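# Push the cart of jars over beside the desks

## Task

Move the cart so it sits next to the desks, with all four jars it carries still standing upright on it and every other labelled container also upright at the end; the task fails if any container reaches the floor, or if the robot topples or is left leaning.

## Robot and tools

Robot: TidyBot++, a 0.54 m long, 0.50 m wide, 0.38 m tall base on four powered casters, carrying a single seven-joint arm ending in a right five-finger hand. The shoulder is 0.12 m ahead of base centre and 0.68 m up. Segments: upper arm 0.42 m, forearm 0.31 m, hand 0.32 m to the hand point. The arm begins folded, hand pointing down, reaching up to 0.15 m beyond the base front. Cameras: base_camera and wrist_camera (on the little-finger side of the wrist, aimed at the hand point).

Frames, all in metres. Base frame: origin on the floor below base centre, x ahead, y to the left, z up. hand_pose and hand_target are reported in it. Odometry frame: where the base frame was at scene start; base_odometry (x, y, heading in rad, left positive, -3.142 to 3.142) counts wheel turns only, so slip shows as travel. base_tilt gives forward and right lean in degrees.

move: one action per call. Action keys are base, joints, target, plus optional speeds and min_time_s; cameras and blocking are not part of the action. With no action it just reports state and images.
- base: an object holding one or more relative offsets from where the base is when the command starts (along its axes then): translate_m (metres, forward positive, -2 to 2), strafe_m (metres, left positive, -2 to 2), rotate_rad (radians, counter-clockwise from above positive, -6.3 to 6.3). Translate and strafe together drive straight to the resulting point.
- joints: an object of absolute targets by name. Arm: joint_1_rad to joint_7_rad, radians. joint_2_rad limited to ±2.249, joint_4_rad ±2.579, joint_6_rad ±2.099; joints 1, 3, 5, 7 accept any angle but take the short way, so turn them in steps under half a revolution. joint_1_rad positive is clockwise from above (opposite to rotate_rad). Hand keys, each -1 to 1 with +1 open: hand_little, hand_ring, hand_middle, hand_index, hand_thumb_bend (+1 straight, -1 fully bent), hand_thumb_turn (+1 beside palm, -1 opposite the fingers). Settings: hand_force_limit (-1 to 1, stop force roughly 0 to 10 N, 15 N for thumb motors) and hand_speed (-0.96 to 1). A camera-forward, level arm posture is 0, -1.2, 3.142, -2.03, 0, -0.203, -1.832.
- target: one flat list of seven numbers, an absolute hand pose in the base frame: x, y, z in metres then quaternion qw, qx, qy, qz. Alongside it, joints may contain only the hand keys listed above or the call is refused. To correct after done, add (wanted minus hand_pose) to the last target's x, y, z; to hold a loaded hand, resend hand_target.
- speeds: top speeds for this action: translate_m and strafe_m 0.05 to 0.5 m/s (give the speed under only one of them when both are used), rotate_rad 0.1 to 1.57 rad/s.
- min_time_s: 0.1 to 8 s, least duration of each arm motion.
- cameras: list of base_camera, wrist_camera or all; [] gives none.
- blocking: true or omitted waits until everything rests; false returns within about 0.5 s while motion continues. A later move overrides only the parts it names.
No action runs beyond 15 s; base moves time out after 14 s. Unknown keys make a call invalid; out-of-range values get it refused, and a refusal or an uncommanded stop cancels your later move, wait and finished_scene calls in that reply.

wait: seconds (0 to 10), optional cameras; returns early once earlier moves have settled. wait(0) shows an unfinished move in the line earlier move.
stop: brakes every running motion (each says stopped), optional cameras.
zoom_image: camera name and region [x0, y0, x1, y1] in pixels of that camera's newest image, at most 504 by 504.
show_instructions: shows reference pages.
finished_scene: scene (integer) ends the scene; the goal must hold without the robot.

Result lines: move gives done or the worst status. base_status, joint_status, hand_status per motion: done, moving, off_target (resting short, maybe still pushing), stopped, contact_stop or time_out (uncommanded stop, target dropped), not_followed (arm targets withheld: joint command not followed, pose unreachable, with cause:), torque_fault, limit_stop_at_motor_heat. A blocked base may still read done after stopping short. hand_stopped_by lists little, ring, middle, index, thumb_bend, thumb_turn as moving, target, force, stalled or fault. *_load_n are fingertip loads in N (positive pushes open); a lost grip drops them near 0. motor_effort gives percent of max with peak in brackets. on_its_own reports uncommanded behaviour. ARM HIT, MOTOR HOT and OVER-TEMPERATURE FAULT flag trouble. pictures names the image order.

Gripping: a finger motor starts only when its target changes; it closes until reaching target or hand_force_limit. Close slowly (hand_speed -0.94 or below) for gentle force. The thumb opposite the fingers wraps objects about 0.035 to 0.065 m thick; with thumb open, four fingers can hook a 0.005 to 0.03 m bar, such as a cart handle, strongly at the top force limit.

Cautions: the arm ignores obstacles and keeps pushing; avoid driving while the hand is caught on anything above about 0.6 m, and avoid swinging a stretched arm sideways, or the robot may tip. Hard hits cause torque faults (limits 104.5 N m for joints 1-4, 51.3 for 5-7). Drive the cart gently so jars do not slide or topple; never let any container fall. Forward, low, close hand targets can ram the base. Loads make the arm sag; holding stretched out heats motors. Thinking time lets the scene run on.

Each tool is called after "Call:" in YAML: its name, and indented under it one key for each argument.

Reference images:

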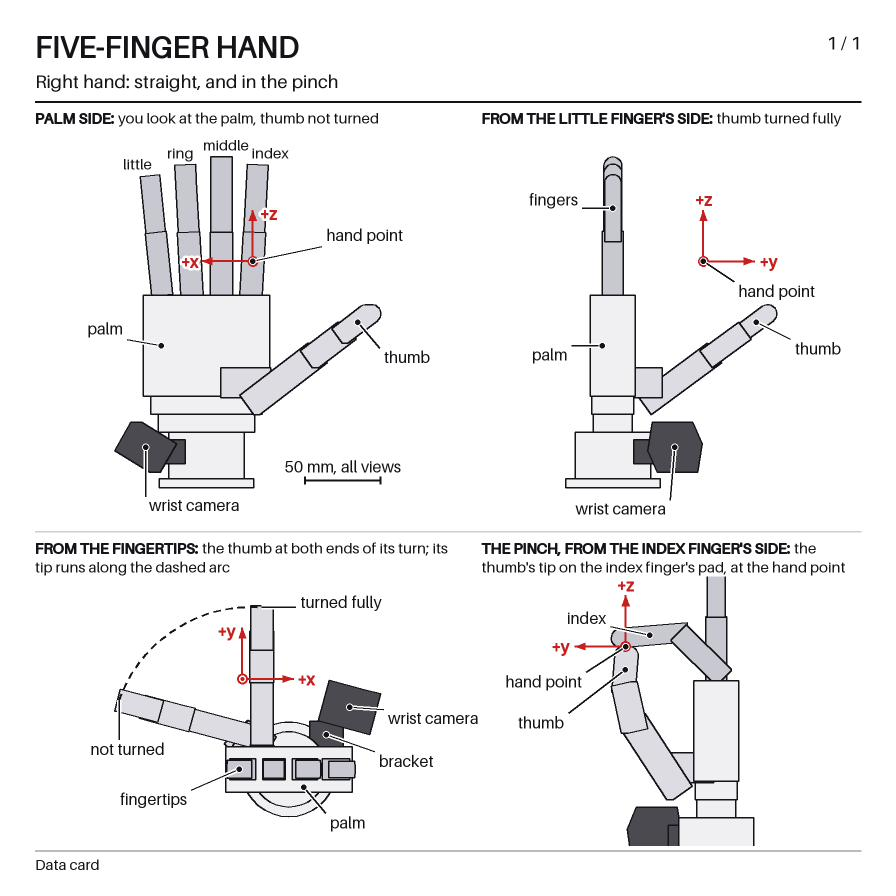

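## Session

Call:
move:
  joints: {"joint_1_rad": 0, "joint_2_rad": -1.2, "joint_3_rad": 3.142, "joint_4_rad": -2.03, "joint_5_rad": 0, "joint_6_rad": -0.45, "joint_7_rad": -1.832, "hand_thumb_turn": 1}
  cameras: ["all"]

Call:
move:
  joints: {"joint_1_rad": 1.2}
  cameras: ["wrist_camera"]

Call:
move:
  joints: {"joint_1_rad": -1.2}
  cameras: ["wrist_camera"]

Call:
move:
  joints: {"joint_1_rad": -2.4}
  cameras: ["wrist_camera"]

Scene clock: 3.47 s.
move: done
base_odometry: x=+0.000 y=+0.000 heading=+0.000
base_tilt: forward=-0.5 right=+0.1
base_status: not commanded
joint_positions: joint_1_rad=-0.018 joint_2_rad=-1.174 joint_3_rad=+3.128 joint_4_rad=-2.049 joint_5_rad=-0.025 joint_6_rad=-0.514 joint_7_rad=+4.395 hand_little=+1.000 hand_ring=+1.000 hand_middle=+1.000 hand_index=+1.000 hand_thumb_turn=+1.000 hand_thumb_bend=+1.000 hand_force_limit=+0.000 hand_speed=-0.800
joint_status: all done
hand_stopped_by: target,target,target,target,target,target
little_load_n: 0.0
ring_load_n: 0.0
middle_load_n: 0.0
index_load_n: -0.5
thumb_bend_load_n: 0.0
thumb_turn_load_n: 0.0
motor_effort: joint_1_rad=-1(2) joint_2_rad=+14(16) joint_3_rad=+1(3) joint_4_rad=+13(16) joint_5_rad=-1(3) joint_6_rad=+7(8) joint_7_rad=-1(2)
hand_pose: x=+0.2990 y=-0.0321 z=+1.0568 quat_wxyz=(+0.138, -0.633, +0.091, -0.756) (m; base frame)
hand_target: x=+0.2804 y=-0.0490 z=+1.0953 quat_wxyz=(+0.105, -0.592, +0.078, -0.795) (m; base frame)
hand_status: not commanded
pictures: base_camera, wrist_camera
Images, in order (width x height): base_camera 644x364, wrist_camera 504x504.

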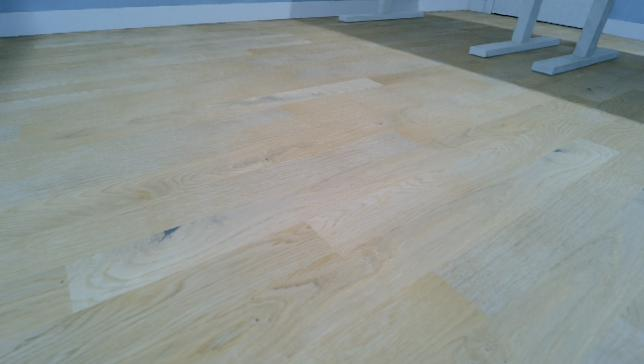

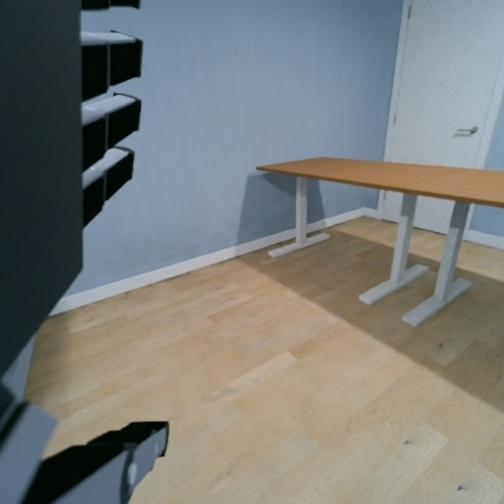

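Scene clock: 5.93 s.
move: done
base_odometry: x=+0.000 y=+0.000 heading=+0.000
base_tilt: forward=-0.4 right=+0.0
base_status: not commanded
joint_positions: joint_1_rad=+1.184 joint_2_rad=-1.174 joint_3_rad=+3.128 joint_4_rad=-2.049 joint_5_rad=-0.025 joint_6_rad=-0.514 joint_7_rad=+4.398 hand_little=+1.000 hand_ring=+1.000 hand_middle=+1.000 hand_index=+1.000 hand_thumb_turn=+1.000 hand_thumb_bend=+1.000 hand_force_limit=+0.000 hand_speed=-0.800
joint_status: all done
hand_stopped_by: target,target,target,target,target,target
little_load_n: 0.0
ring_load_n: 0.0
middle_load_n: 0.0
index_load_n: 0.0
thumb_bend_load_n: 0.0
thumb_turn_load_n: 0.0
motor_effort: joint_1_rad=+0(2) joint_2_rad=+14(15) joint_3_rad=+1(2) joint_4_rad=+13(14) joint_5_rad=-1(2) joint_6_rad=+8(8) joint_7_rad=-1(2)
hand_pose: x=+0.1536 y=-0.1796 z=+1.0569 quat_wxyz=(-0.314, -0.471, +0.433, -0.701) (m; base frame)
hand_target: x=+0.1318 y=-0.1681 z=+1.0953 quat_wxyz=(-0.363, -0.445, +0.399, -0.715) (m; base frame)
hand_status: not commanded
pictures: wrist_camera
Images, in order (width x height): wrist_camera 504x504.

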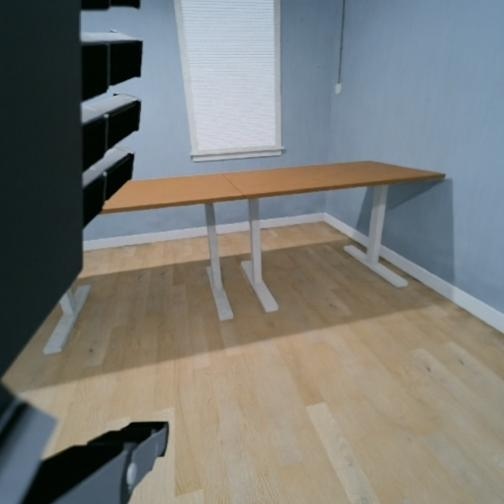

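Scene clock: 9.33 s.
move: done
base_odometry: x=+0.000 y=+0.000 heading=+0.000
base_tilt: forward=-0.4 right=+0.1
base_status: not commanded
joint_positions: joint_1_rad=-1.184 joint_2_rad=-1.174 joint_3_rad=+3.128 joint_4_rad=-2.049 joint_5_rad=-0.025 joint_6_rad=-0.514 joint_7_rad=+4.398 hand_little=+1.000 hand_ring=+1.000 hand_middle=+1.000 hand_index=+1.000 hand_thumb_turn=+1.000 hand_thumb_bend=+1.000 hand_force_limit=+0.000 hand_speed=-0.800
joint_status: all done
hand_stopped_by: target,target,target,target,target,target
little_load_n: 0.0
ring_load_n: 0.0
middle_load_n: 0.0
index_load_n: 0.0
thumb_bend_load_n: 0.0
thumb_turn_load_n: 0.0
motor_effort: joint_1_rad=+0(2) joint_2_rad=+14(16) joint_3_rad=+1(2) joint_4_rad=+14(14) joint_5_rad=-1(2) joint_6_rad=+8(8) joint_7_rad=-1(1)
hand_pose: x=+0.2199 y=+0.1526 z=+1.0569 quat_wxyz=(+0.531, -0.579, -0.273, -0.556) (m; base frame)
hand_target: x=+0.2232 y=+0.1326 z=+1.0953 quat_wxyz=(+0.535, -0.533, -0.270, -0.597) (m; base frame)
hand_status: not commanded
pictures: wrist_camera
Images, in order (width x height): wrist_camera 504x504.

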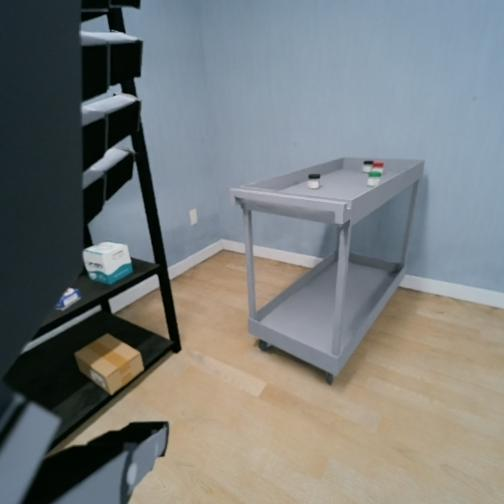

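Scene clock: 11.80 s.
move: done
base_odometry: x=+0.000 y=+0.000 heading=+0.000
base_tilt: forward=-0.5 right=+0.1
base_status: not commanded
joint_positions: joint_1_rad=-2.384 joint_2_rad=-1.174 joint_3_rad=+3.129 joint_4_rad=-2.049 joint_5_rad=-0.025 joint_6_rad=-0.514 joint_7_rad=+4.398 hand_little=+1.000 hand_ring=+1.000 hand_middle=+1.000 hand_index=+1.000 hand_thumb_turn=+1.000 hand_thumb_bend=+1.000 hand_force_limit=+0.000 hand_speed=-0.800
joint_status: all done
hand_stopped_by: target,target,target,target,target,target
little_load_n: 0.0
ring_load_n: 0.0
middle_load_n: 0.0
index_load_n: 0.0
thumb_bend_load_n: 0.0
thumb_turn_load_n: 0.0
motor_effort: joint_1_rad=-1(3) joint_2_rad=+14(15) joint_3_rad=+1(2) joint_4_rad=+13(14) joint_5_rad=-1(2) joint_6_rad=+7(8) joint_7_rad=-1(1)
hand_pose: x=+0.0134 y=+0.1494 z=+1.0568 quat_wxyz=(+0.752, -0.323, -0.552, -0.159) (m; base frame)
hand_target: x=+0.0331 y=+0.1451 z=+1.0953 quat_wxyz=(+0.779, -0.287, -0.524, -0.191) (m; base frame)
hand_status: not commanded
pictures: wrist_camera
Images, in order (width x height): wrist_camera 504x504.

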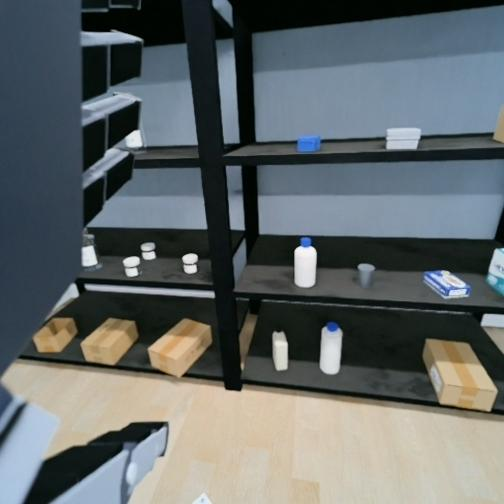

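Call:
move:
  base: {"translate_m": -0.04, "strafe_m": 0.535, "rotate_rad": 0.535}
  joints: {"joint_1_rad": 0.0, "hand_speed": 1.0}
  cameras: ["all"]

Scene clock: 65.93 s.
move: done
base_odometry: x=-0.040 y=+0.535 heading=+0.536
base_tilt: forward=-0.4 right=+0.0
base_status: done
joint_positions: joint_1_rad=-0.016 joint_2_rad=-1.180 joint_3_rad=+3.133 joint_4_rad=-2.047 joint_5_rad=-0.025 joint_6_rad=-0.512 joint_7_rad=+4.398 hand_little=+1.000 hand_ring=+1.000 hand_middle=+1.000 hand_index=+1.000 hand_thumb_turn=+1.000 hand_thumb_bend=+1.000 hand_force_limit=+0.000 hand_speed=+1.000
joint_status: all done
hand_stopped_by: target,target,target,target,target,target
little_load_n: 0.0
ring_load_n: 0.0
middle_load_n: 0.0
index_load_n: 0.0
thumb_bend_load_n: 0.0
thumb_turn_load_n: 0.0
motor_effort: joint_1_rad=-1(4) joint_2_rad=+15(18) joint_3_rad=+1(2) joint_4_rad=+14(14) joint_5_rad=-1(2) joint_6_rad=+8(8) joint_7_rad=+0(2)
hand_pose: x=+0.2964 y=-0.0350 z=+1.0590 quat_wxyz=(+0.138, -0.630, +0.093, -0.759) (m; base frame)
hand_target: x=+0.2804 y=-0.0490 z=+1.0953 quat_wxyz=(+0.105, -0.592, +0.078, -0.795) (m; base frame)
hand_status: not commanded
pictures: base_camera, wrist_camera
Images, in order (width x height): base_camera 644x364, wrist_camera 504x504.

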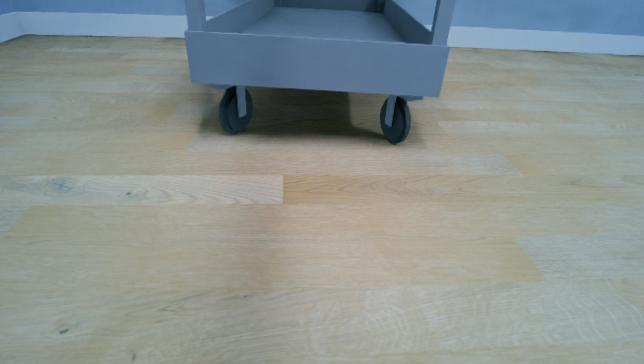

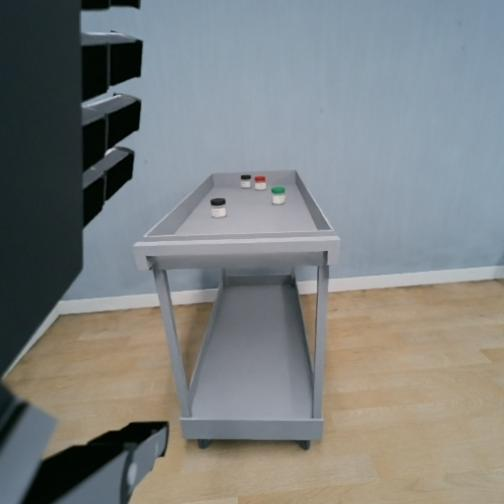

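Call:
move:
  joints: {"joint_1_rad": -0.02, "joint_2_rad": -0.24, "joint_3_rad": 3.142, "joint_4_rad": -2.16, "joint_5_rad": 0, "joint_6_rad": 0.42, "joint_7_rad": 3.14, "hand_little": 0, "hand_ring": 0, "hand_middle": 0, "hand_index": 0}
  min_time_s: 2

Call:
move:
  base: {"translate_m": 0.186, "strafe_m": 0.0}
  speeds: {"translate_m": 0.25}

Call:
move:
  target: [0.643, 0.03, 0.878, 0.5, -0.5, 0.5, -0.5]
  min_time_s: 1.5
  cameras: ["all"]

Scene clock: 83.23 s.
move: done
base_odometry: x=-0.040 y=+0.535 heading=+0.536
base_tilt: forward=-0.5 right=+0.0
base_status: not commanded
joint_positions: joint_1_rad=-0.016 joint_2_rad=-0.265 joint_3_rad=+3.133 joint_4_rad=-2.121 joint_5_rad=-0.025 joint_6_rad=+0.355 joint_7_rad=+3.195 hand_little=+0.000 hand_ring=+0.000 hand_middle=+0.000 hand_index=+0.000 hand_thumb_turn=+1.000 hand_thumb_bend=+1.000 hand_force_limit=+0.000 hand_speed=+1.000
joint_status: all done
hand_stopped_by: target,target,target,target,target,target
little_load_n: 0.0
ring_load_n: 0.0
middle_load_n: 0.0
index_load_n: 0.0
thumb_bend_load_n: 0.0
thumb_turn_load_n: 0.0
motor_effort: joint_1_rad=+0(2) joint_2_rad=-9(17) joint_3_rad=+1(3) joint_4_rad=+16(17) joint_5_rad=-1(2) joint_6_rad=+7(9) joint_7_rad=+0(1)
hand_pose: x=+0.6354 y=+0.0406 z=+0.9604 quat_wxyz=(+0.513, -0.494, +0.471, -0.521) (m; base frame)
hand_target: x=+0.6392 y=+0.0424 z=+0.9457 quat_wxyz=(+0.523, -0.486, +0.478, -0.512) (m; base frame)
hand_status: not commanded
pictures: none

Scene clock: 84.80 s.
move: done
base_odometry: x=+0.120 y=+0.630 heading=+0.536
base_tilt: forward=-0.4 right=+0.1
base_status: done
joint_positions: joint_1_rad=-0.016 joint_2_rad=-0.258 joint_3_rad=+3.133 joint_4_rad=-2.122 joint_5_rad=-0.025 joint_6_rad=+0.358 joint_7_rad=+3.194 hand_little=+0.000 hand_ring=+0.000 hand_middle=+0.000 hand_index=+0.000 hand_thumb_turn=+1.000 hand_thumb_bend=+1.000 hand_force_limit=+0.000 hand_speed=+1.000
joint_status: not commanded
hand_stopped_by: target,target,target,target,target,target
little_load_n: 0.0
ring_load_n: 0.0
middle_load_n: -0.5
index_load_n: 0.0
thumb_bend_load_n: 0.0
thumb_turn_load_n: 0.0
motor_effort: joint_1_rad=+0(1) joint_2_rad=-9(11) joint_3_rad=+1(1) joint_4_rad=+16(17) joint_5_rad=-1(2) joint_6_rad=+8(8) joint_7_rad=-1(2)
hand_pose: x=+0.6372 y=+0.0407 z=+0.9572 quat_wxyz=(+0.512, -0.495, +0.473, -0.520) (m; base frame)
hand_target: x=+0.6392 y=+0.0424 z=+0.9457 quat_wxyz=(+0.523, -0.486, +0.478, -0.512) (m; base frame)
hand_status: not commanded
pictures: none

Scene clock: 86.60 s.
move: done
base_odometry: x=+0.120 y=+0.630 heading=+0.536
base_tilt: forward=-0.4 right=+0.0
base_status: not commanded
joint_positions: joint_1_rad=+0.311 joint_2_rad=-0.196 joint_3_rad=+2.890 joint_4_rad=-2.221 joint_5_rad=+0.089 joint_6_rad=+0.469 joint_7_rad=+3.039 hand_little=+0.000 hand_ring=+0.000 hand_middle=+0.000 hand_index=+0.000 hand_thumb_turn=+1.000 hand_thumb_bend=+1.000 hand_force_limit=+0.000 hand_speed=+1.000
joint_status: not commanded
hand_stopped_by: target,target,target,target,target,target
little_load_n: 0.0
ring_load_n: 0.0
middle_load_n: 0.0
index_load_n: 0.0
thumb_bend_load_n: 0.0
thumb_turn_load_n: 0.0
motor_effort: joint_1_rad=+0(1) joint_2_rad=-9(10) joint_3_rad=+1(1) joint_4_rad=+15(16) joint_5_rad=-1(2) joint_6_rad=+8(8) joint_7_rad=-1(2)
hand_pose: x=+0.6418 y=+0.0234 z=+0.8955 quat_wxyz=(+0.489, -0.499, +0.498, -0.514) (m; base frame)
hand_target: x=+0.6430 y=+0.0300 z=+0.8780 quat_wxyz=(+0.500, -0.500, +0.500, -0.500) (m; base frame)
hand_status: done (0.019 m and 2.0 deg from the pose sent, 0.080 m and 4.1 deg at the start)
pictures: base_camera, wrist_camera
Images, in order (width x height): base_camera 644x364, wrist_camera 504x504.

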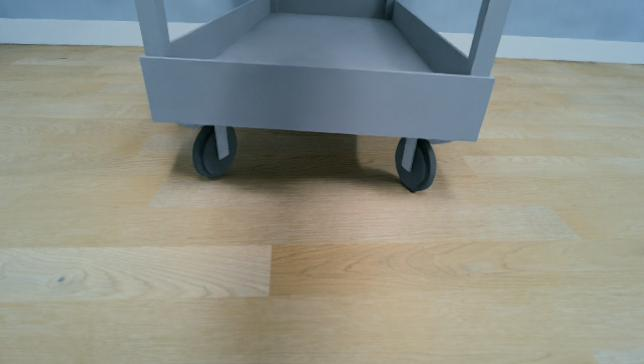

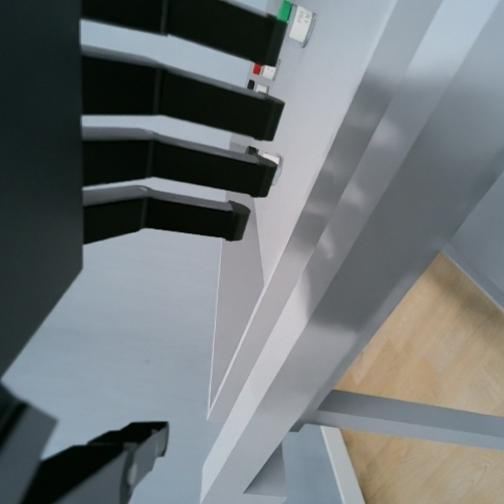

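Call:
move:
  target: [0.643, 0.03, 0.85, 0.5, -0.5, 0.5, -0.5]
  cameras: ["wrist_camera"]

Scene clock: 112.53 s.
move: done
base_odometry: x=+0.120 y=+0.630 heading=+0.536
base_tilt: forward=-0.5 right=+0.1
base_status: not commanded
joint_positions: joint_1_rad=+0.221 joint_2_rad=-0.142 joint_3_rad=+2.956 joint_4_rad=-2.295 joint_5_rad=+0.084 joint_6_rad=+0.583 joint_7_rad=+3.045 hand_little=+0.000 hand_ring=+0.000 hand_middle=+0.000 hand_index=+0.000 hand_thumb_turn=+1.000 hand_thumb_bend=+1.000 hand_force_limit=+0.000 hand_speed=+1.000
joint_status: not commanded
hand_stopped_by: target,target,target,target,target,target
little_load_n: 0.0
ring_load_n: 0.0
middle_load_n: 0.0
index_load_n: 0.0
thumb_bend_load_n: 0.0
thumb_turn_load_n: 0.0
motor_effort: joint_1_rad=-1(1) joint_2_rad=-11(12) joint_3_rad=+1(1) joint_4_rad=+14(15) joint_5_rad=-2(2) joint_6_rad=+8(8) joint_7_rad=-1(2)
hand_pose: x=+0.6422 y=+0.0343 z=+0.8631 quat_wxyz=(+0.501, -0.503, +0.499, -0.496) (m; base frame)
hand_target: x=+0.6430 y=+0.0300 z=+0.8500 quat_wxyz=(+0.500, -0.500, +0.500, -0.500) (m; base frame)
hand_status: done (0.014 m and 0.6 deg from the pose sent, 0.046 m and 2.0 deg at the start)
pictures: wrist_camera
Images, in order (width x height): wrist_camera 504x504.

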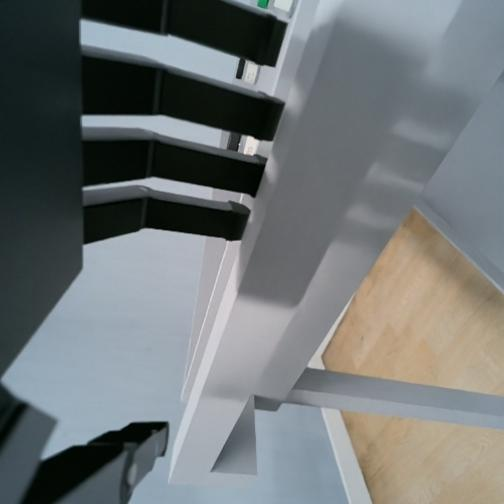

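Call:
move:
  target: [0.640, 0.027, 0.838, 0.5, -0.5, 0.5, -0.5]
  cameras: ["wrist_camera"]

Call:
zoom_image:
  camera: "wrist_camera"
  region: [150, 0, 400, 250]

Scene clock: 121.97 s.
move: done
base_odometry: x=+0.120 y=+0.630 heading=+0.536
base_tilt: forward=-0.4 right=+0.0
base_status: not commanded
joint_positions: joint_1_rad=+0.177 joint_2_rad=-0.129 joint_3_rad=+3.005 joint_4_rad=-2.326 joint_5_rad=+0.084 joint_6_rad=+0.645 joint_7_rad=+3.045 hand_little=+0.000 hand_ring=+0.000 hand_middle=+0.000 hand_index=+0.000 hand_thumb_turn=+1.000 hand_thumb_bend=+1.000 hand_force_limit=+0.000 hand_speed=+1.000
joint_status: not commanded
hand_stopped_by: target,target,target,target,target,target
little_load_n: 0.0
ring_load_n: -0.5
middle_load_n: 0.0
index_load_n: 1.0
thumb_bend_load_n: 0.0
thumb_turn_load_n: 0.0
motor_effort: joint_1_rad=+0(1) joint_2_rad=-11(11) joint_3_rad=+1(1) joint_4_rad=+14(15) joint_5_rad=-1(2) joint_6_rad=+8(8) joint_7_rad=-1(1)
hand_pose: x=+0.6409 y=+0.0314 z=+0.8592 quat_wxyz=(+0.509, -0.496, +0.497, -0.499) (m; base frame)
hand_target: x=+0.6400 y=+0.0270 z=+0.8380 quat_wxyz=(+0.500, -0.500, +0.500, -0.500) (m; base frame)
hand_status: done (0.022 m and 1.2 deg from the pose sent, 0.026 m and 0.6 deg at the start)
pictures: wrist_camera
Images, in order (width x height): wrist_camera 504x504.

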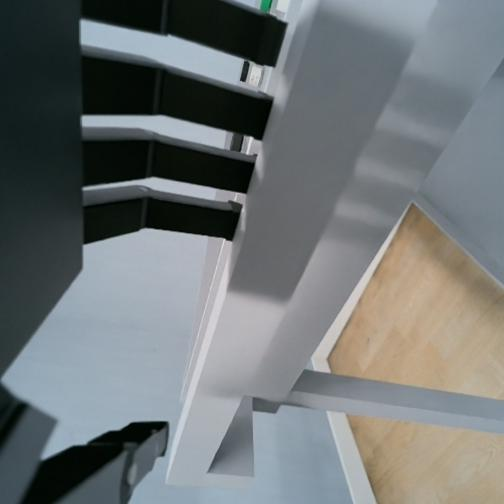

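Scaled by 2.016 from the camera's 504x504 image, which has a finer 720x720 frame.

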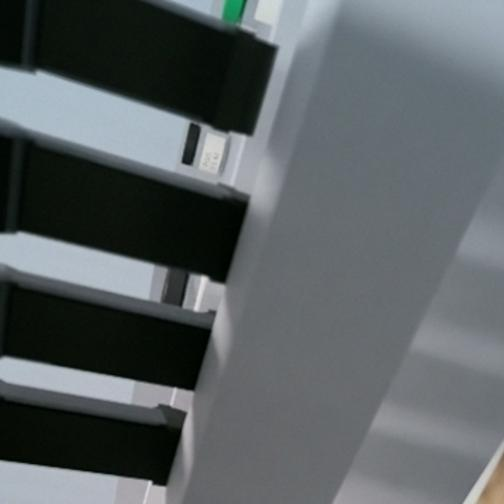

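Call:
move:
  target: [0.643, 0.027, 0.826, 0.5, -0.5, 0.5, -0.5]
  cameras: ["wrist_camera"]

Call:
zoom_image:
  camera: "wrist_camera"
  region: [150, 0, 400, 250]

Scene clock: 148.73 s.
move: done
base_odometry: x=+0.120 y=+0.630 heading=+0.536
base_tilt: forward=-0.5 right=+0.0
base_status: not commanded
joint_positions: joint_1_rad=+0.116 joint_2_rad=-0.093 joint_3_rad=+3.060 joint_4_rad=-2.350 joint_5_rad=+0.081 joint_6_rad=+0.696 joint_7_rad=+3.055 hand_little=+0.000 hand_ring=+0.000 hand_middle=+0.000 hand_index=+0.000 hand_thumb_turn=+1.000 hand_thumb_bend=+1.000 hand_force_limit=+0.000 hand_speed=+1.000
joint_status: not commanded
hand_stopped_by: target,target,target,target,target,target
little_load_n: -0.5
ring_load_n: 0.0
middle_load_n: 0.0
index_load_n: 0.0
thumb_bend_load_n: 0.0
thumb_turn_load_n: 0.0
motor_effort: joint_1_rad=+0(1) joint_2_rad=-12(13) joint_3_rad=+1(1) joint_4_rad=+13(14) joint_5_rad=-1(2) joint_6_rad=+7(8) joint_7_rad=-1(1)
hand_pose: x=+0.6443 y=+0.0331 z=+0.8442 quat_wxyz=(+0.510, -0.498, +0.498, -0.494) (m; base frame)
hand_target: x=+0.6430 y=+0.0270 z=+0.8260 quat_wxyz=(+0.500, -0.500, +0.500, -0.500) (m; base frame)
hand_status: done (0.019 m and 1.4 deg from the pose sent, 0.034 m and 1.2 deg at the start)
pictures: wrist_camera
Images, in order (width x height): wrist_camera 504x504.

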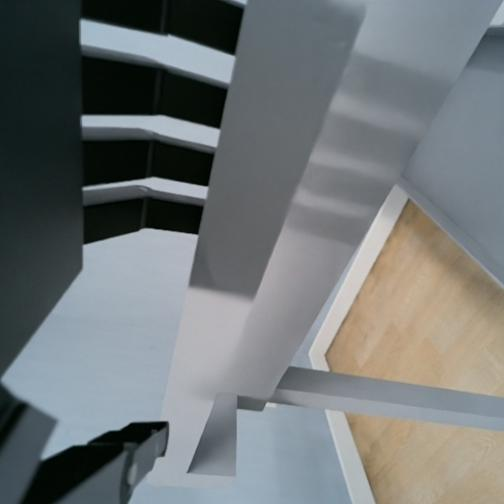

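Scaled by 2.016 from the camera's 504x504 image, which has a finer 720x720 frame.

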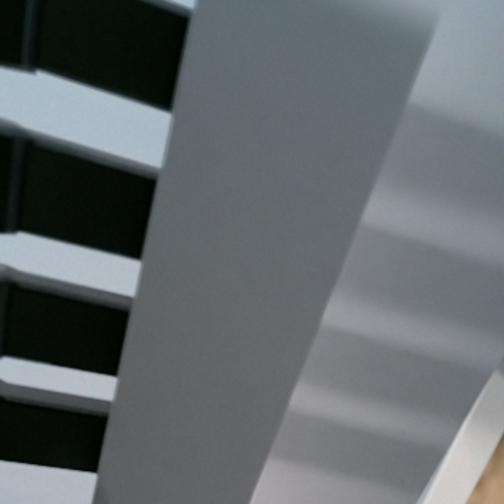

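Call:
move:
  target: [0.643, 0.027, 0.812, 0.5, -0.5, 0.5, -0.5]

Call:
move:
  target: [0.643, 0.027, 0.800, 0.5, -0.5, 0.5, -0.5]
  joints: {"hand_thumb_turn": -1, "hand_speed": 0}
  cameras: ["wrist_camera"]

Scene clock: 154.00 s.
move: done
base_odometry: x=+0.120 y=+0.630 heading=+0.536
base_tilt: forward=-0.4 right=+0.0
base_status: not commanded
joint_positions: joint_1_rad=+0.061 joint_2_rad=-0.061 joint_3_rad=+3.113 joint_4_rad=-2.379 joint_5_rad=+0.075 joint_6_rad=+0.768 joint_7_rad=+3.064 hand_little=+0.000 hand_ring=+0.000 hand_middle=+0.000 hand_index=+0.000 hand_thumb_turn=+1.000 hand_thumb_bend=+1.000 hand_force_limit=+0.000 hand_speed=+1.000
joint_status: not commanded
hand_stopped_by: target,target,target,target,target,target
little_load_n: 0.0
ring_load_n: 0.0
middle_load_n: 0.0
index_load_n: 1.0
thumb_bend_load_n: 0.0
thumb_turn_load_n: 0.0
motor_effort: joint_1_rad=-1(1) joint_2_rad=-12(13) joint_3_rad=+0(1) joint_4_rad=+12(13) joint_5_rad=-1(2) joint_6_rad=+7(7) joint_7_rad=-1(1)
hand_pose: x=+0.6462 y=+0.0335 z=+0.8351 quat_wxyz=(+0.515, -0.495, +0.495, -0.495) (m; base frame)
hand_target: x=+0.6430 y=+0.0270 z=+0.8120 quat_wxyz=(+0.500, -0.500, +0.500, -0.500) (m; base frame)
hand_status: done (0.024 m and 2.0 deg from the pose sent, 0.033 m and 1.4 deg at the start)
pictures: none

Scene clock: 155.53 s.
move: done
base_odometry: x=+0.120 y=+0.630 heading=+0.536
base_tilt: forward=-0.4 right=+0.0
base_status: not commanded
joint_positions: joint_1_rad=+0.018 joint_2_rad=-0.031 joint_3_rad=+3.157 joint_4_rad=-2.403 joint_5_rad=+0.073 joint_6_rad=+0.833 joint_7_rad=+3.067 hand_little=+0.000 hand_ring=+0.000 hand_middle=+0.000 hand_index=+0.000 hand_thumb_turn=-1.000 hand_thumb_bend=+1.000 hand_force_limit=+0.000 hand_speed=+0.000
joint_status: all done
hand_stopped_by: target,target,target,target,target,target
little_load_n: 0.0
ring_load_n: 0.0
middle_load_n: 0.0
index_load_n: 1.5
thumb_bend_load_n: 0.0
thumb_turn_load_n: 0.0
motor_effort: joint_1_rad=-1(1) joint_2_rad=-13(13) joint_3_rad=+0(1) joint_4_rad=+11(12) joint_5_rad=-1(2) joint_6_rad=+6(7) joint_7_rad=-1(2)
hand_pose: x=+0.6479 y=+0.0336 z=+0.8270 quat_wxyz=(+0.519, -0.492, +0.493, -0.496) (m; base frame)
hand_target: x=+0.6430 y=+0.0270 z=+0.8000 quat_wxyz=(+0.500, -0.500, +0.500, -0.500) (m; base frame)
hand_status: done (0.028 m and 2.5 deg from the pose sent, 0.036 m and 2.0 deg at the start)
pictures: wrist_camera
Images, in order (width x height): wrist_camera 504x504.

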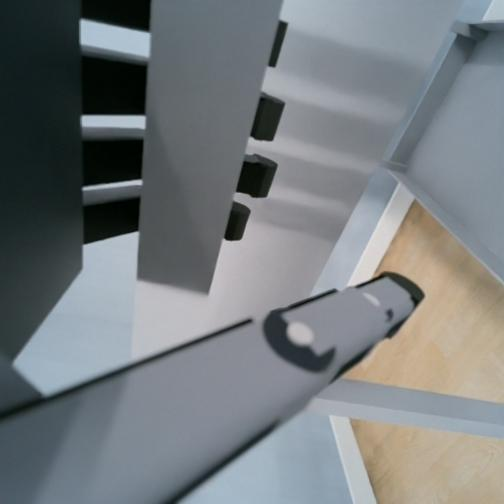

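Call:
move:
  joints: {"hand_thumb_bend": -0.6, "hand_little": -0.8, "hand_ring": -0.8, "hand_middle": -0.8, "hand_index": -0.8, "hand_force_limit": 0.6, "hand_speed": -0.75}
  cameras: ["wrist_camera"]

Scene clock: 165.47 s.
move: off_target
base_odometry: x=+0.120 y=+0.630 heading=+0.536
base_tilt: forward=-0.4 right=+0.0
base_status: not commanded
joint_positions: joint_1_rad=+0.017 joint_2_rad=-0.018 joint_3_rad=+3.159 joint_4_rad=-2.418 joint_5_rad=+0.070 joint_6_rad=+0.840 joint_7_rad=+3.074 hand_little=-0.800 hand_ring=-0.800 hand_middle=-0.796 hand_index=-0.204 hand_thumb_turn=-1.000 hand_thumb_bend=+0.496 hand_force_limit=+0.600 hand_speed=-0.750
joint_status: hand_index off_target (ended at -0.204, target -0.800); hand_thumb_bend off_target (ended at +0.496, target -0.600); the others done
hand_stopped_by: target,target,force,force,force,target
little_load_n: 0.0
ring_load_n: 0.5
middle_load_n: 7.0
index_load_n: -2.0
thumb_bend_load_n: 11.5
thumb_turn_load_n: 2.5
motor_effort: joint_1_rad=+0(2) joint_2_rad=-13(16) joint_3_rad=+1(1) joint_4_rad=+12(14) joint_5_rad=-3(3) joint_6_rad=+7(10) joint_7_rad=-1(2)
hand_pose: x=+0.6459 y=+0.0320 z=+0.8141 quat_wxyz=(+0.512, -0.497, +0.498, -0.493) (m; base frame)
hand_target: x=+0.6430 y=+0.0270 z=+0.8000 quat_wxyz=(+0.500, -0.500, +0.500, -0.500) (m; base frame)
hand_status: not commanded
pictures: wrist_camera
Images, in order (width x height): wrist_camera 504x504.

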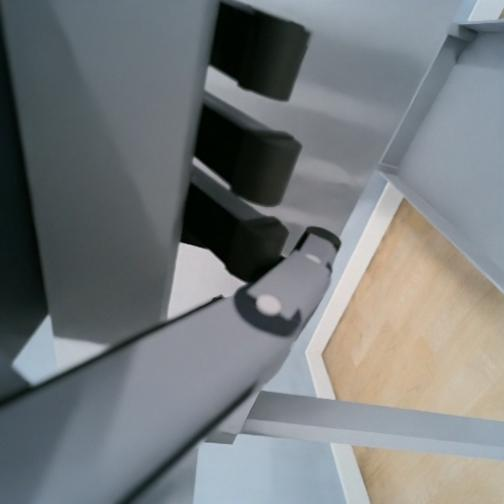

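Call:
move:
  base: {"translate_m": 0.06, "strafe_m": -0.51, "rotate_rad": 0.35}
  speeds: {"translate_m": 0.2, "rotate_rad": 0.133}
  cameras: ["wrist_camera"]

Scene clock: 177.53 s.
move: done
base_odometry: x=+0.432 y=+0.222 heading=+0.887
base_tilt: forward=-0.5 right=+0.0
base_status: done
joint_positions: joint_1_rad=-0.006 joint_2_rad=-0.018 joint_3_rad=+3.160 joint_4_rad=-2.419 joint_5_rad=+0.068 joint_6_rad=+0.841 joint_7_rad=+3.080 hand_little=-0.800 hand_ring=-0.800 hand_middle=-0.796 hand_index=-0.204 hand_thumb_turn=-1.000 hand_thumb_bend=+0.496 hand_force_limit=+0.600 hand_speed=-0.750
joint_status: not commanded
hand_stopped_by: target,target,force,force,force,target
little_load_n: -2.5
ring_load_n: 0.0
middle_load_n: 5.0
index_load_n: 0.0
thumb_bend_load_n: 11.5
thumb_turn_load_n: 2.0
motor_effort: joint_1_rad=-1(5) joint_2_rad=-10(14) joint_3_rad=+1(5) joint_4_rad=+12(14) joint_5_rad=-2(6) joint_6_rad=+6(8) joint_7_rad=-1(3)
hand_pose: x=+0.6448 y=+0.0433 z=+0.8133 quat_wxyz=(+0.516, -0.504, +0.492, -0.488) (m; base frame)
hand_target: x=+0.6430 y=+0.0270 z=+0.8000 quat_wxyz=(+0.500, -0.500, +0.500, -0.500) (m; base frame)
hand_status: not commanded
pictures: wrist_camera
Images, in order (width x height): wrist_camera 504x504.

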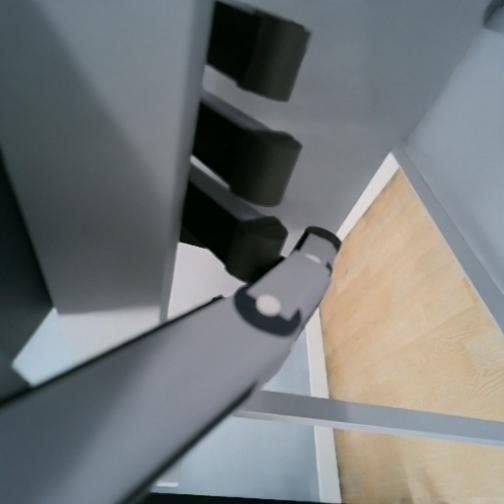

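Call:
move:
  base: {"translate_m": 0.08, "strafe_m": -0.51, "rotate_rad": 0.35}
  speeds: {"translate_m": 0.2, "rotate_rad": 0.133}
  cameras: ["all"]

Scene clock: 184.40 s.
move: done
base_odometry: x=+0.878 y=-0.038 heading=+1.238
base_tilt: forward=-0.4 right=+0.1
base_status: done
joint_positions: joint_1_rad=-0.003 joint_2_rad=-0.018 joint_3_rad=+3.164 joint_4_rad=-2.420 joint_5_rad=+0.066 joint_6_rad=+0.841 joint_7_rad=+3.084 hand_little=-0.800 hand_ring=-0.800 hand_middle=-0.796 hand_index=-0.204 hand_thumb_turn=-1.000 hand_thumb_bend=+0.496 hand_force_limit=+0.600 hand_speed=-0.750
joint_status: not commanded
hand_stopped_by: target,target,force,force,force,target
little_load_n: -1.0
ring_load_n: 0.0
middle_load_n: 5.0
index_load_n: 0.0
thumb_bend_load_n: 11.5
thumb_turn_load_n: 2.0
motor_effort: joint_1_rad=+0(3) joint_2_rad=-11(13) joint_3_rad=+1(4) joint_4_rad=+10(14) joint_5_rad=-1(5) joint_6_rad=+5(6) joint_7_rad=-1(3)
hand_pose: x=+0.6452 y=+0.0383 z=+0.8132 quat_wxyz=(+0.513, -0.502, +0.494, -0.491) (m; base frame)
hand_target: x=+0.6430 y=+0.0270 z=+0.8000 quat_wxyz=(+0.500, -0.500, +0.500, -0.500) (m; base frame)
hand_status: not commanded
pictures: base_camera, wrist_camera
Images, in order (width x height): base_camera 644x364, wrist_camera 504x504.

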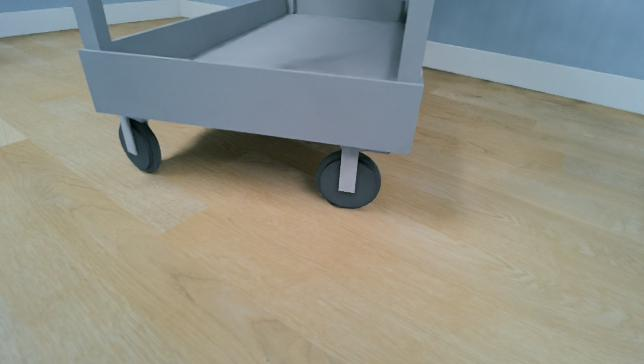

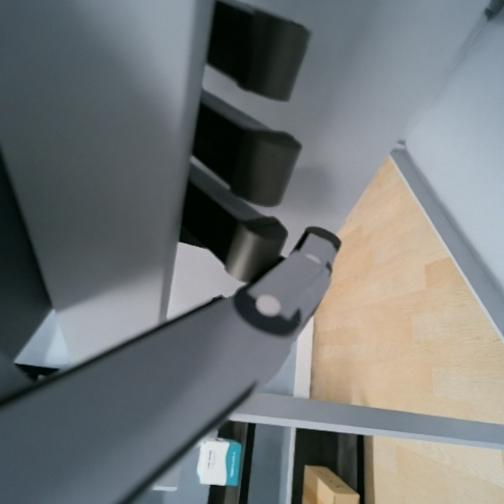

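Call:
move:
  base: {"translate_m": -0.6, "strafe_m": -0.04}
  speeds: {"translate_m": 0.2}
  cameras: ["all"]

Scene clock: 198.60 s.
move: done
base_odometry: x=+0.720 y=-0.618 heading=+1.238
base_tilt: forward=-0.4 right=+0.1
base_status: done
joint_positions: joint_1_rad=+0.010 joint_2_rad=-0.014 joint_3_rad=+3.177 joint_4_rad=-2.422 joint_5_rad=+0.059 joint_6_rad=+0.850 joint_7_rad=+3.088 hand_little=-0.800 hand_ring=-0.800 hand_middle=-0.796 hand_index=-0.204 hand_thumb_turn=-1.000 hand_thumb_bend=+0.496 hand_force_limit=+0.600 hand_speed=-0.750
joint_status: not commanded
hand_stopped_by: target,target,force,force,force,target
little_load_n: 0.0
ring_load_n: 0.0
middle_load_n: 4.5
index_load_n: -0.5
thumb_bend_load_n: 11.5
thumb_turn_load_n: 2.0
motor_effort: joint_1_rad=-1(5) joint_2_rad=-10(18) joint_3_rad=+0(4) joint_4_rad=+9(13) joint_5_rad=-1(2) joint_6_rad=+5(6) joint_7_rad=-2(4)
hand_pose: x=+0.6465 y=+0.0233 z=+0.8132 quat_wxyz=(+0.506, -0.493, +0.501, -0.499) (m; base frame)
hand_target: x=+0.6430 y=+0.0270 z=+0.8000 quat_wxyz=(+0.500, -0.500, +0.500, -0.500) (m; base frame)
hand_status: not commanded
pictures: base_camera, wrist_camera
Images, in order (width x height): base_camera 644x364, wrist_camera 504x504.

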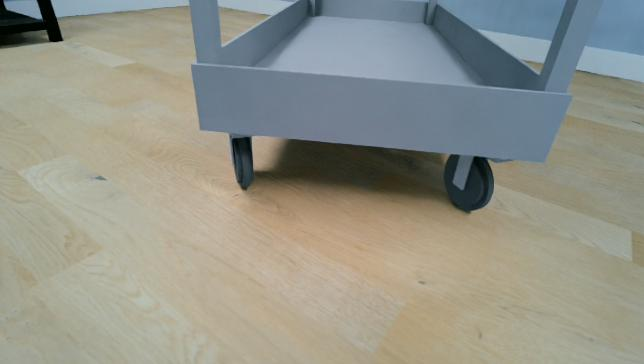

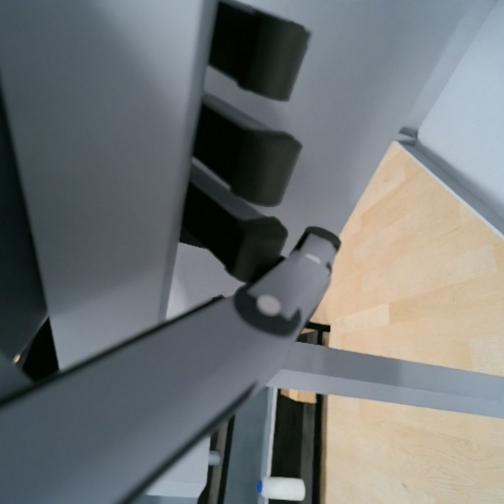

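Call:
move:
  base: {"translate_m": -0.5, "strafe_m": -0.08}
  speeds: {"translate_m": 0.2}
  cameras: ["all"]

Scene clock: 216.50 s.
move: done
base_odometry: x=+0.632 y=-1.117 heading=+1.238
base_tilt: forward=-0.5 right=+0.1
base_status: done
joint_positions: joint_1_rad=+0.014 joint_2_rad=-0.014 joint_3_rad=+3.183 joint_4_rad=-2.424 joint_5_rad=+0.056 joint_6_rad=+0.854 joint_7_rad=+3.090 hand_little=-0.800 hand_ring=-0.800 hand_middle=-0.796 hand_index=-0.204 hand_thumb_turn=-1.000 hand_thumb_bend=+0.496 hand_force_limit=+0.600 hand_speed=-0.750
joint_status: not commanded
hand_stopped_by: target,target,force,force,force,target
little_load_n: 0.0
ring_load_n: 0.0
middle_load_n: 5.5
index_load_n: -1.0
thumb_bend_load_n: 12.0
thumb_turn_load_n: 2.0
motor_effort: joint_1_rad=-3(5) joint_2_rad=-10(17) joint_3_rad=-3(5) joint_4_rad=+9(14) joint_5_rad=+0(2) joint_6_rad=+4(7) joint_7_rad=-2(3)
hand_pose: x=+0.6465 y=+0.0172 z=+0.8132 quat_wxyz=(+0.504, -0.489, +0.504, -0.503) (m; base frame)
hand_target: x=+0.6430 y=+0.0270 z=+0.8000 quat_wxyz=(+0.500, -0.500, +0.500, -0.500) (m; base frame)
hand_status: not commanded
pictures: base_camera, wrist_camera
Images, in order (width x height): base_camera 644x364, wrist_camera 504x504.

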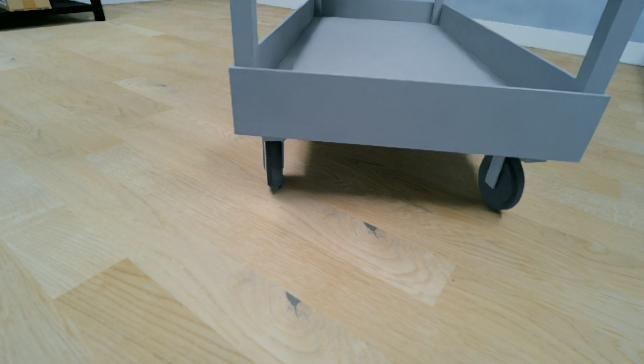

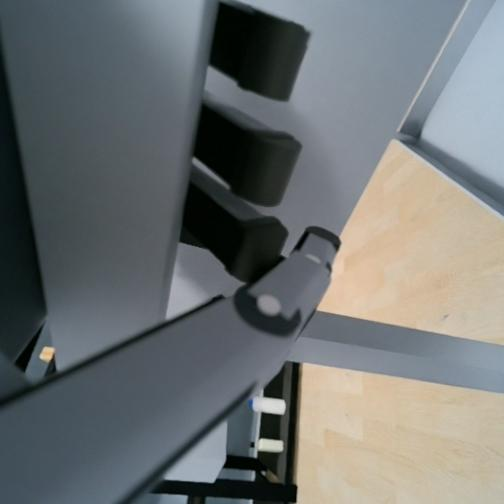

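Call:
move:
  joints: {"hand_thumb_bend": 1, "hand_little": 0, "hand_ring": 0, "hand_middle": 0, "hand_index": 0, "hand_speed": 0.3}

Call:
move:
  joints: {"hand_thumb_turn": 1}
  cameras: ["wrist_camera"]

Scene clock: 230.67 s.
move: done
base_odometry: x=+0.632 y=-1.117 heading=+1.238
base_tilt: forward=-0.4 right=+0.0
base_status: not commanded
joint_positions: joint_1_rad=+0.013 joint_2_rad=-0.014 joint_3_rad=+3.176 joint_4_rad=-2.421 joint_5_rad=+0.056 joint_6_rad=+0.856 joint_7_rad=+3.090 hand_little=+0.000 hand_ring=+0.000 hand_middle=+0.000 hand_index=+0.000 hand_thumb_turn=-1.000 hand_thumb_bend=+1.000 hand_force_limit=+0.600 hand_speed=+0.300
joint_status: all done
hand_stopped_by: target,target,target,target,target,target
little_load_n: 0.0
ring_load_n: 0.0
middle_load_n: 0.0
index_load_n: 0.5
thumb_bend_load_n: 0.0
thumb_turn_load_n: 0.0
motor_effort: joint_1_rad=+0(4) joint_2_rad=-12(12) joint_3_rad=+0(3) joint_4_rad=+11(13) joint_5_rad=-1(2) joint_6_rad=+7(7) joint_7_rad=+0(3)
hand_pose: x=+0.6473 y=+0.0217 z=+0.8155 quat_wxyz=(+0.507, -0.490, +0.500, -0.502) (m; base frame)
hand_target: x=+0.6430 y=+0.0270 z=+0.8000 quat_wxyz=(+0.500, -0.500, +0.500, -0.500) (m; base frame)
hand_status: not commanded
pictures: none

Scene clock: 231.93 s.
move: done
base_odometry: x=+0.632 y=-1.117 heading=+1.238
base_tilt: forward=-0.4 right=+0.0
base_status: not commanded
joint_positions: joint_1_rad=+0.013 joint_2_rad=-0.014 joint_3_rad=+3.176 joint_4_rad=-2.421 joint_5_rad=+0.056 joint_6_rad=+0.856 joint_7_rad=+3.090 hand_little=+0.000 hand_ring=+0.000 hand_middle=+0.000 hand_index=+0.000 hand_thumb_turn=+1.000 hand_thumb_bend=+1.000 hand_force_limit=+0.600 hand_speed=+0.300
joint_status: all done
hand_stopped_by: target,target,target,target,target,target
little_load_n: 0.0
ring_load_n: 0.0
middle_load_n: 0.0
index_load_n: 0.5
thumb_bend_load_n: 0.0
thumb_turn_load_n: 0.0
motor_effort: joint_1_rad=+0(1) joint_2_rad=-12(13) joint_3_rad=+0(1) joint_4_rad=+11(12) joint_5_rad=-1(2) joint_6_rad=+6(7) joint_7_rad=+0(1)
hand_pose: x=+0.6473 y=+0.0217 z=+0.8155 quat_wxyz=(+0.507, -0.490, +0.500, -0.502) (m; base frame)
hand_target: x=+0.6430 y=+0.0270 z=+0.8000 quat_wxyz=(+0.500, -0.500, +0.500, -0.500) (m; base frame)
hand_status: not commanded
pictures: wrist_camera
Images, in order (width x height): wrist_camera 504x504.

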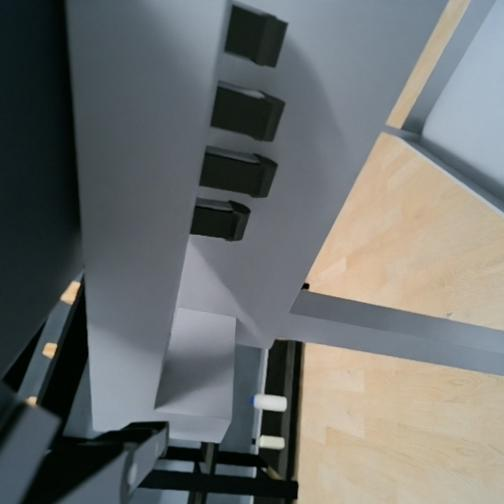

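Call:
move:
  target: [0.643, 0.022, 0.85, 0.5, -0.5, 0.5, -0.5]

Call:
move:
  target: [0.643, 0.022, 0.95, 0.5, -0.5, 0.5, -0.5]
  cameras: ["wrist_camera"]

Scene clock: 239.53 s.
move: done
base_odometry: x=+0.632 y=-1.117 heading=+1.238
base_tilt: forward=-0.5 right=+0.1
base_status: not commanded
joint_positions: joint_1_rad=+0.181 joint_2_rad=-0.077 joint_3_rad=+3.024 joint_4_rad=-2.352 joint_5_rad=+0.073 joint_6_rad=+0.705 joint_7_rad=+3.084 hand_little=+0.000 hand_ring=+0.000 hand_middle=+0.000 hand_index=+0.000 hand_thumb_turn=+1.000 hand_thumb_bend=+1.000 hand_force_limit=+0.600 hand_speed=+0.300
joint_status: not commanded
hand_stopped_by: target,target,target,target,target,target
little_load_n: 0.0
ring_load_n: 0.0
middle_load_n: 0.0
index_load_n: 0.0
thumb_bend_load_n: 0.0
thumb_turn_load_n: 0.0
motor_effort: joint_1_rad=-1(2) joint_2_rad=-12(13) joint_3_rad=+1(1) joint_4_rad=+13(14) joint_5_rad=-2(2) joint_6_rad=+8(8) joint_7_rad=-1(2)
hand_pose: x=+0.6470 y=+0.0152 z=+0.8367 quat_wxyz=(+0.494, -0.498, +0.503, -0.506) (m; base frame)
hand_target: x=+0.6430 y=+0.0220 z=+0.8500 quat_wxyz=(+0.500, -0.500, +0.500, -0.500) (m; base frame)
hand_status: done (0.015 m and 1.0 deg from the pose sent, 0.035 m and 1.4 deg at the start)
pictures: none

Scene clock: 241.20 s.
move: done
base_odometry: x=+0.632 y=-1.117 heading=+1.238
base_tilt: forward=-0.4 right=+0.0
base_status: not commanded
joint_positions: joint_1_rad=+0.314 joint_2_rad=-0.217 joint_3_rad=+2.950 joint_4_rad=-2.086 joint_5_rad=+0.431 joint_6_rad=+0.346 joint_7_rad=+2.688 hand_little=+0.000 hand_ring=+0.000 hand_middle=+0.000 hand_index=+0.000 hand_thumb_turn=+1.000 hand_thumb_bend=+1.000 hand_force_limit=+0.600 hand_speed=+0.300
joint_status: not commanded
hand_stopped_by: target,target,target,target,target,target
little_load_n: 0.0
ring_load_n: 0.0
middle_load_n: 0.0
index_load_n: 0.0
thumb_bend_load_n: 0.0
thumb_turn_load_n: 0.0
motor_effort: joint_1_rad=-1(1) joint_2_rad=-9(13) joint_3_rad=+1(2) joint_4_rad=+16(17) joint_5_rad=-3(3) joint_6_rad=+7(11) joint_7_rad=-1(1)
hand_pose: x=+0.6502 y=+0.0243 z=+0.9413 quat_wxyz=(+0.507, -0.501, +0.495, -0.497) (m; base frame)
hand_target: x=+0.6430 y=+0.0220 z=+0.9500 quat_wxyz=(+0.500, -0.500, +0.500, -0.500) (m; base frame)
hand_status: done (0.012 m and 1.1 deg from the pose sent, 0.114 m and 1.0 deg at the start)
pictures: wrist_camera
Images, in order (width x height): wrist_camera 504x504.

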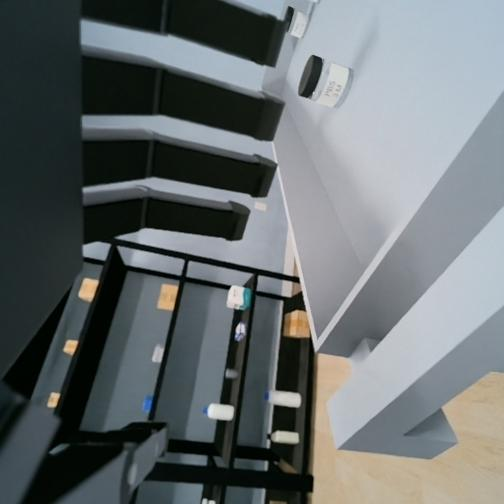

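Call:
move:
  base: {"translate_m": -0.03, "strafe_m": 0.6}

Call:
move:
  joints: {"joint_1_rad": 0, "joint_2_rad": -1.2, "joint_3_rad": 3.142, "joint_4_rad": -2.03, "joint_5_rad": 0, "joint_6_rad": -0.5, "joint_7_rad": -1.832, "hand_little": 1, "hand_ring": 1, "hand_middle": 1, "hand_index": 1}
  cameras: ["all"]

Scene clock: 251.47 s.
move: done
base_odometry: x=+0.055 y=-0.949 heading=+1.239
base_tilt: forward=-0.5 right=+0.0
base_status: done
joint_positions: joint_1_rad=+0.318 joint_2_rad=-0.217 joint_3_rad=+2.942 joint_4_rad=-2.086 joint_5_rad=+0.434 joint_6_rad=+0.341 joint_7_rad=+2.686 hand_little=+0.000 hand_ring=+0.000 hand_middle=+0.000 hand_index=+0.000 hand_thumb_turn=+1.000 hand_thumb_bend=+1.000 hand_force_limit=+0.600 hand_speed=+0.300
joint_status: not commanded
hand_stopped_by: target,target,target,target,target,target
little_load_n: 0.0
ring_load_n: 0.0
middle_load_n: 0.0
index_load_n: 0.0
thumb_bend_load_n: 0.0
thumb_turn_load_n: -0.5
motor_effort: joint_1_rad=-1(1) joint_2_rad=-10(11) joint_3_rad=+1(3) joint_4_rad=+16(16) joint_5_rad=-2(3) joint_6_rad=+7(7) joint_7_rad=+0(2)
hand_pose: x=+0.6499 y=+0.0261 z=+0.9397 quat_wxyz=(+0.506, -0.504, +0.494, -0.496) (m; base frame)
hand_target: x=+0.6430 y=+0.0220 z=+0.9500 quat_wxyz=(+0.500, -0.500, +0.500, -0.500) (m; base frame)
hand_status: not commanded
pictures: none

Scene clock: 254.30 s.
move: done
base_odometry: x=+0.055 y=-0.949 heading=+1.239
base_tilt: forward=-0.5 right=+0.1
base_status: not commanded
joint_positions: joint_1_rad=+0.017 joint_2_rad=-1.171 joint_3_rad=+3.128 joint_4_rad=-2.054 joint_5_rad=+0.044 joint_6_rad=-0.446 joint_7_rad=+4.396 hand_little=+1.000 hand_ring=+1.000 hand_middle=+1.000 hand_index=+1.000 hand_thumb_turn=+1.000 hand_thumb_bend=+1.000 hand_force_limit=+0.600 hand_speed=+0.300
joint_status: all done
hand_stopped_by: target,target,target,target,target,target
little_load_n: 0.0
ring_load_n: 0.0
middle_load_n: 0.0
index_load_n: 0.0
thumb_bend_load_n: 0.0
thumb_turn_load_n: 0.0
motor_effort: joint_1_rad=+0(1) joint_2_rad=+14(15) joint_3_rad=+1(3) joint_4_rad=+13(17) joint_5_rad=-1(3) joint_6_rad=+7(8) joint_7_rad=-1(2)
hand_pose: x=+0.2965 y=-0.0514 z=+1.0779 quat_wxyz=(+0.094, -0.610, +0.091, -0.782) (m; base frame)
hand_target: x=+0.2824 y=-0.0490 z=+1.0792 quat_wxyz=(+0.103, -0.612, +0.081, -0.780) (m; base frame)
hand_status: not commanded
pictures: base_camera, wrist_camera
Images, in order (width x height): base_camera 644x364, wrist_camera 504x504.

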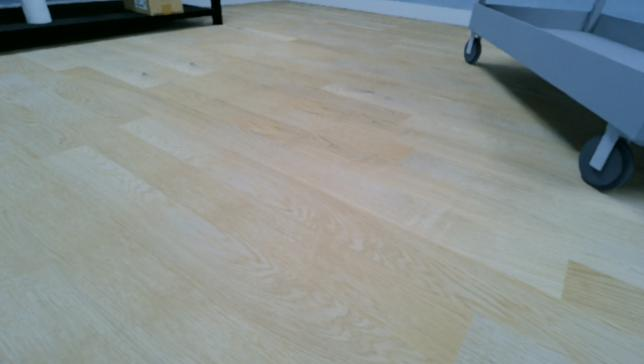

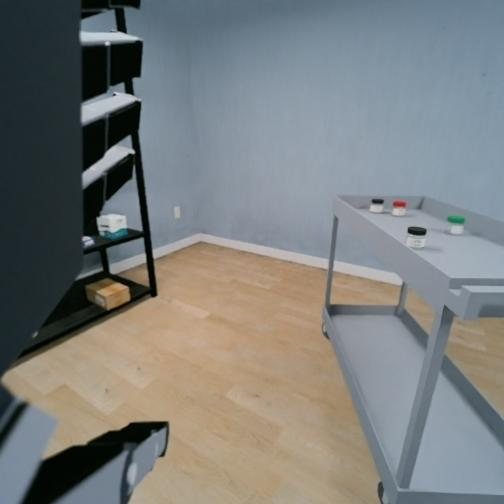

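Call:
move:
  base: {"translate_m": 1.84, "strafe_m": 0.0, "rotate_rad": -2.16}
  speeds: {"translate_m": 0.4, "rotate_rad": 0.6}
  cameras: ["all"]

Scene clock: 301.17 s.
move: done
base_odometry: x=+0.654 y=+0.790 heading=-0.921
base_tilt: forward=-0.5 right=+0.0
base_status: done
joint_positions: joint_1_rad=+0.013 joint_2_rad=-1.174 joint_3_rad=+3.131 joint_4_rad=-2.050 joint_5_rad=+0.040 joint_6_rad=-0.448 joint_7_rad=+4.398 hand_little=+1.000 hand_ring=+1.000 hand_middle=+1.000 hand_index=+1.000 hand_thumb_turn=+1.000 hand_thumb_bend=+1.000 hand_force_limit=+0.600 hand_speed=+0.300
joint_status: not commanded
hand_stopped_by: target,target,target,target,target,target
little_load_n: 0.0
ring_load_n: 0.0
middle_load_n: 0.0
index_load_n: 0.0
thumb_bend_load_n: 0.0
thumb_turn_load_n: 0.0
motor_effort: joint_1_rad=+0(2) joint_2_rad=+14(16) joint_3_rad=+1(2) joint_4_rad=+13(14) joint_5_rad=-1(2) joint_6_rad=+7(8) joint_7_rad=-1(2)
hand_pose: x=+0.2948 y=-0.0515 z=+1.0794 quat_wxyz=(+0.098, -0.608, +0.091, -0.782) (m; base frame)
hand_target: x=+0.2824 y=-0.0490 z=+1.0792 quat_wxyz=(+0.103, -0.612, +0.081, -0.780) (m; base frame)
hand_status: not commanded
pictures: base_camera, wrist_camera
Images, in order (width x height): base_camera 644x364, wrist_camera 504x504.

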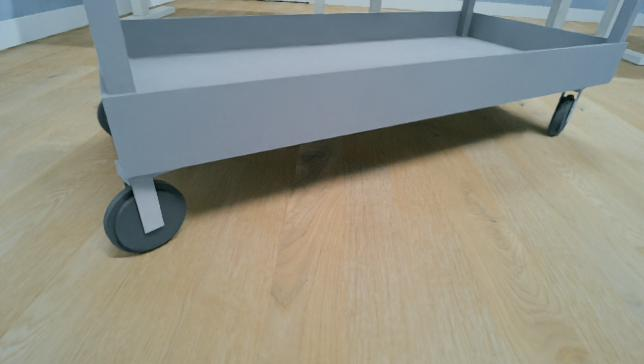

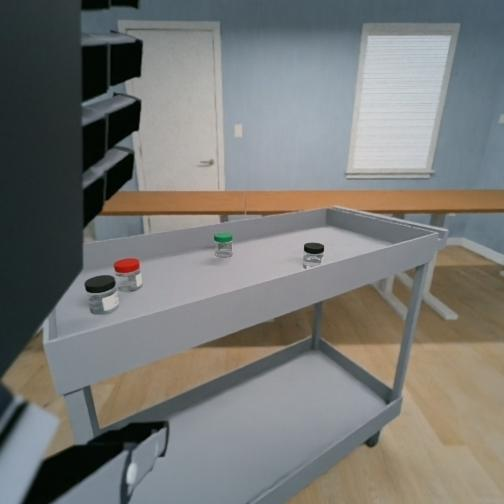

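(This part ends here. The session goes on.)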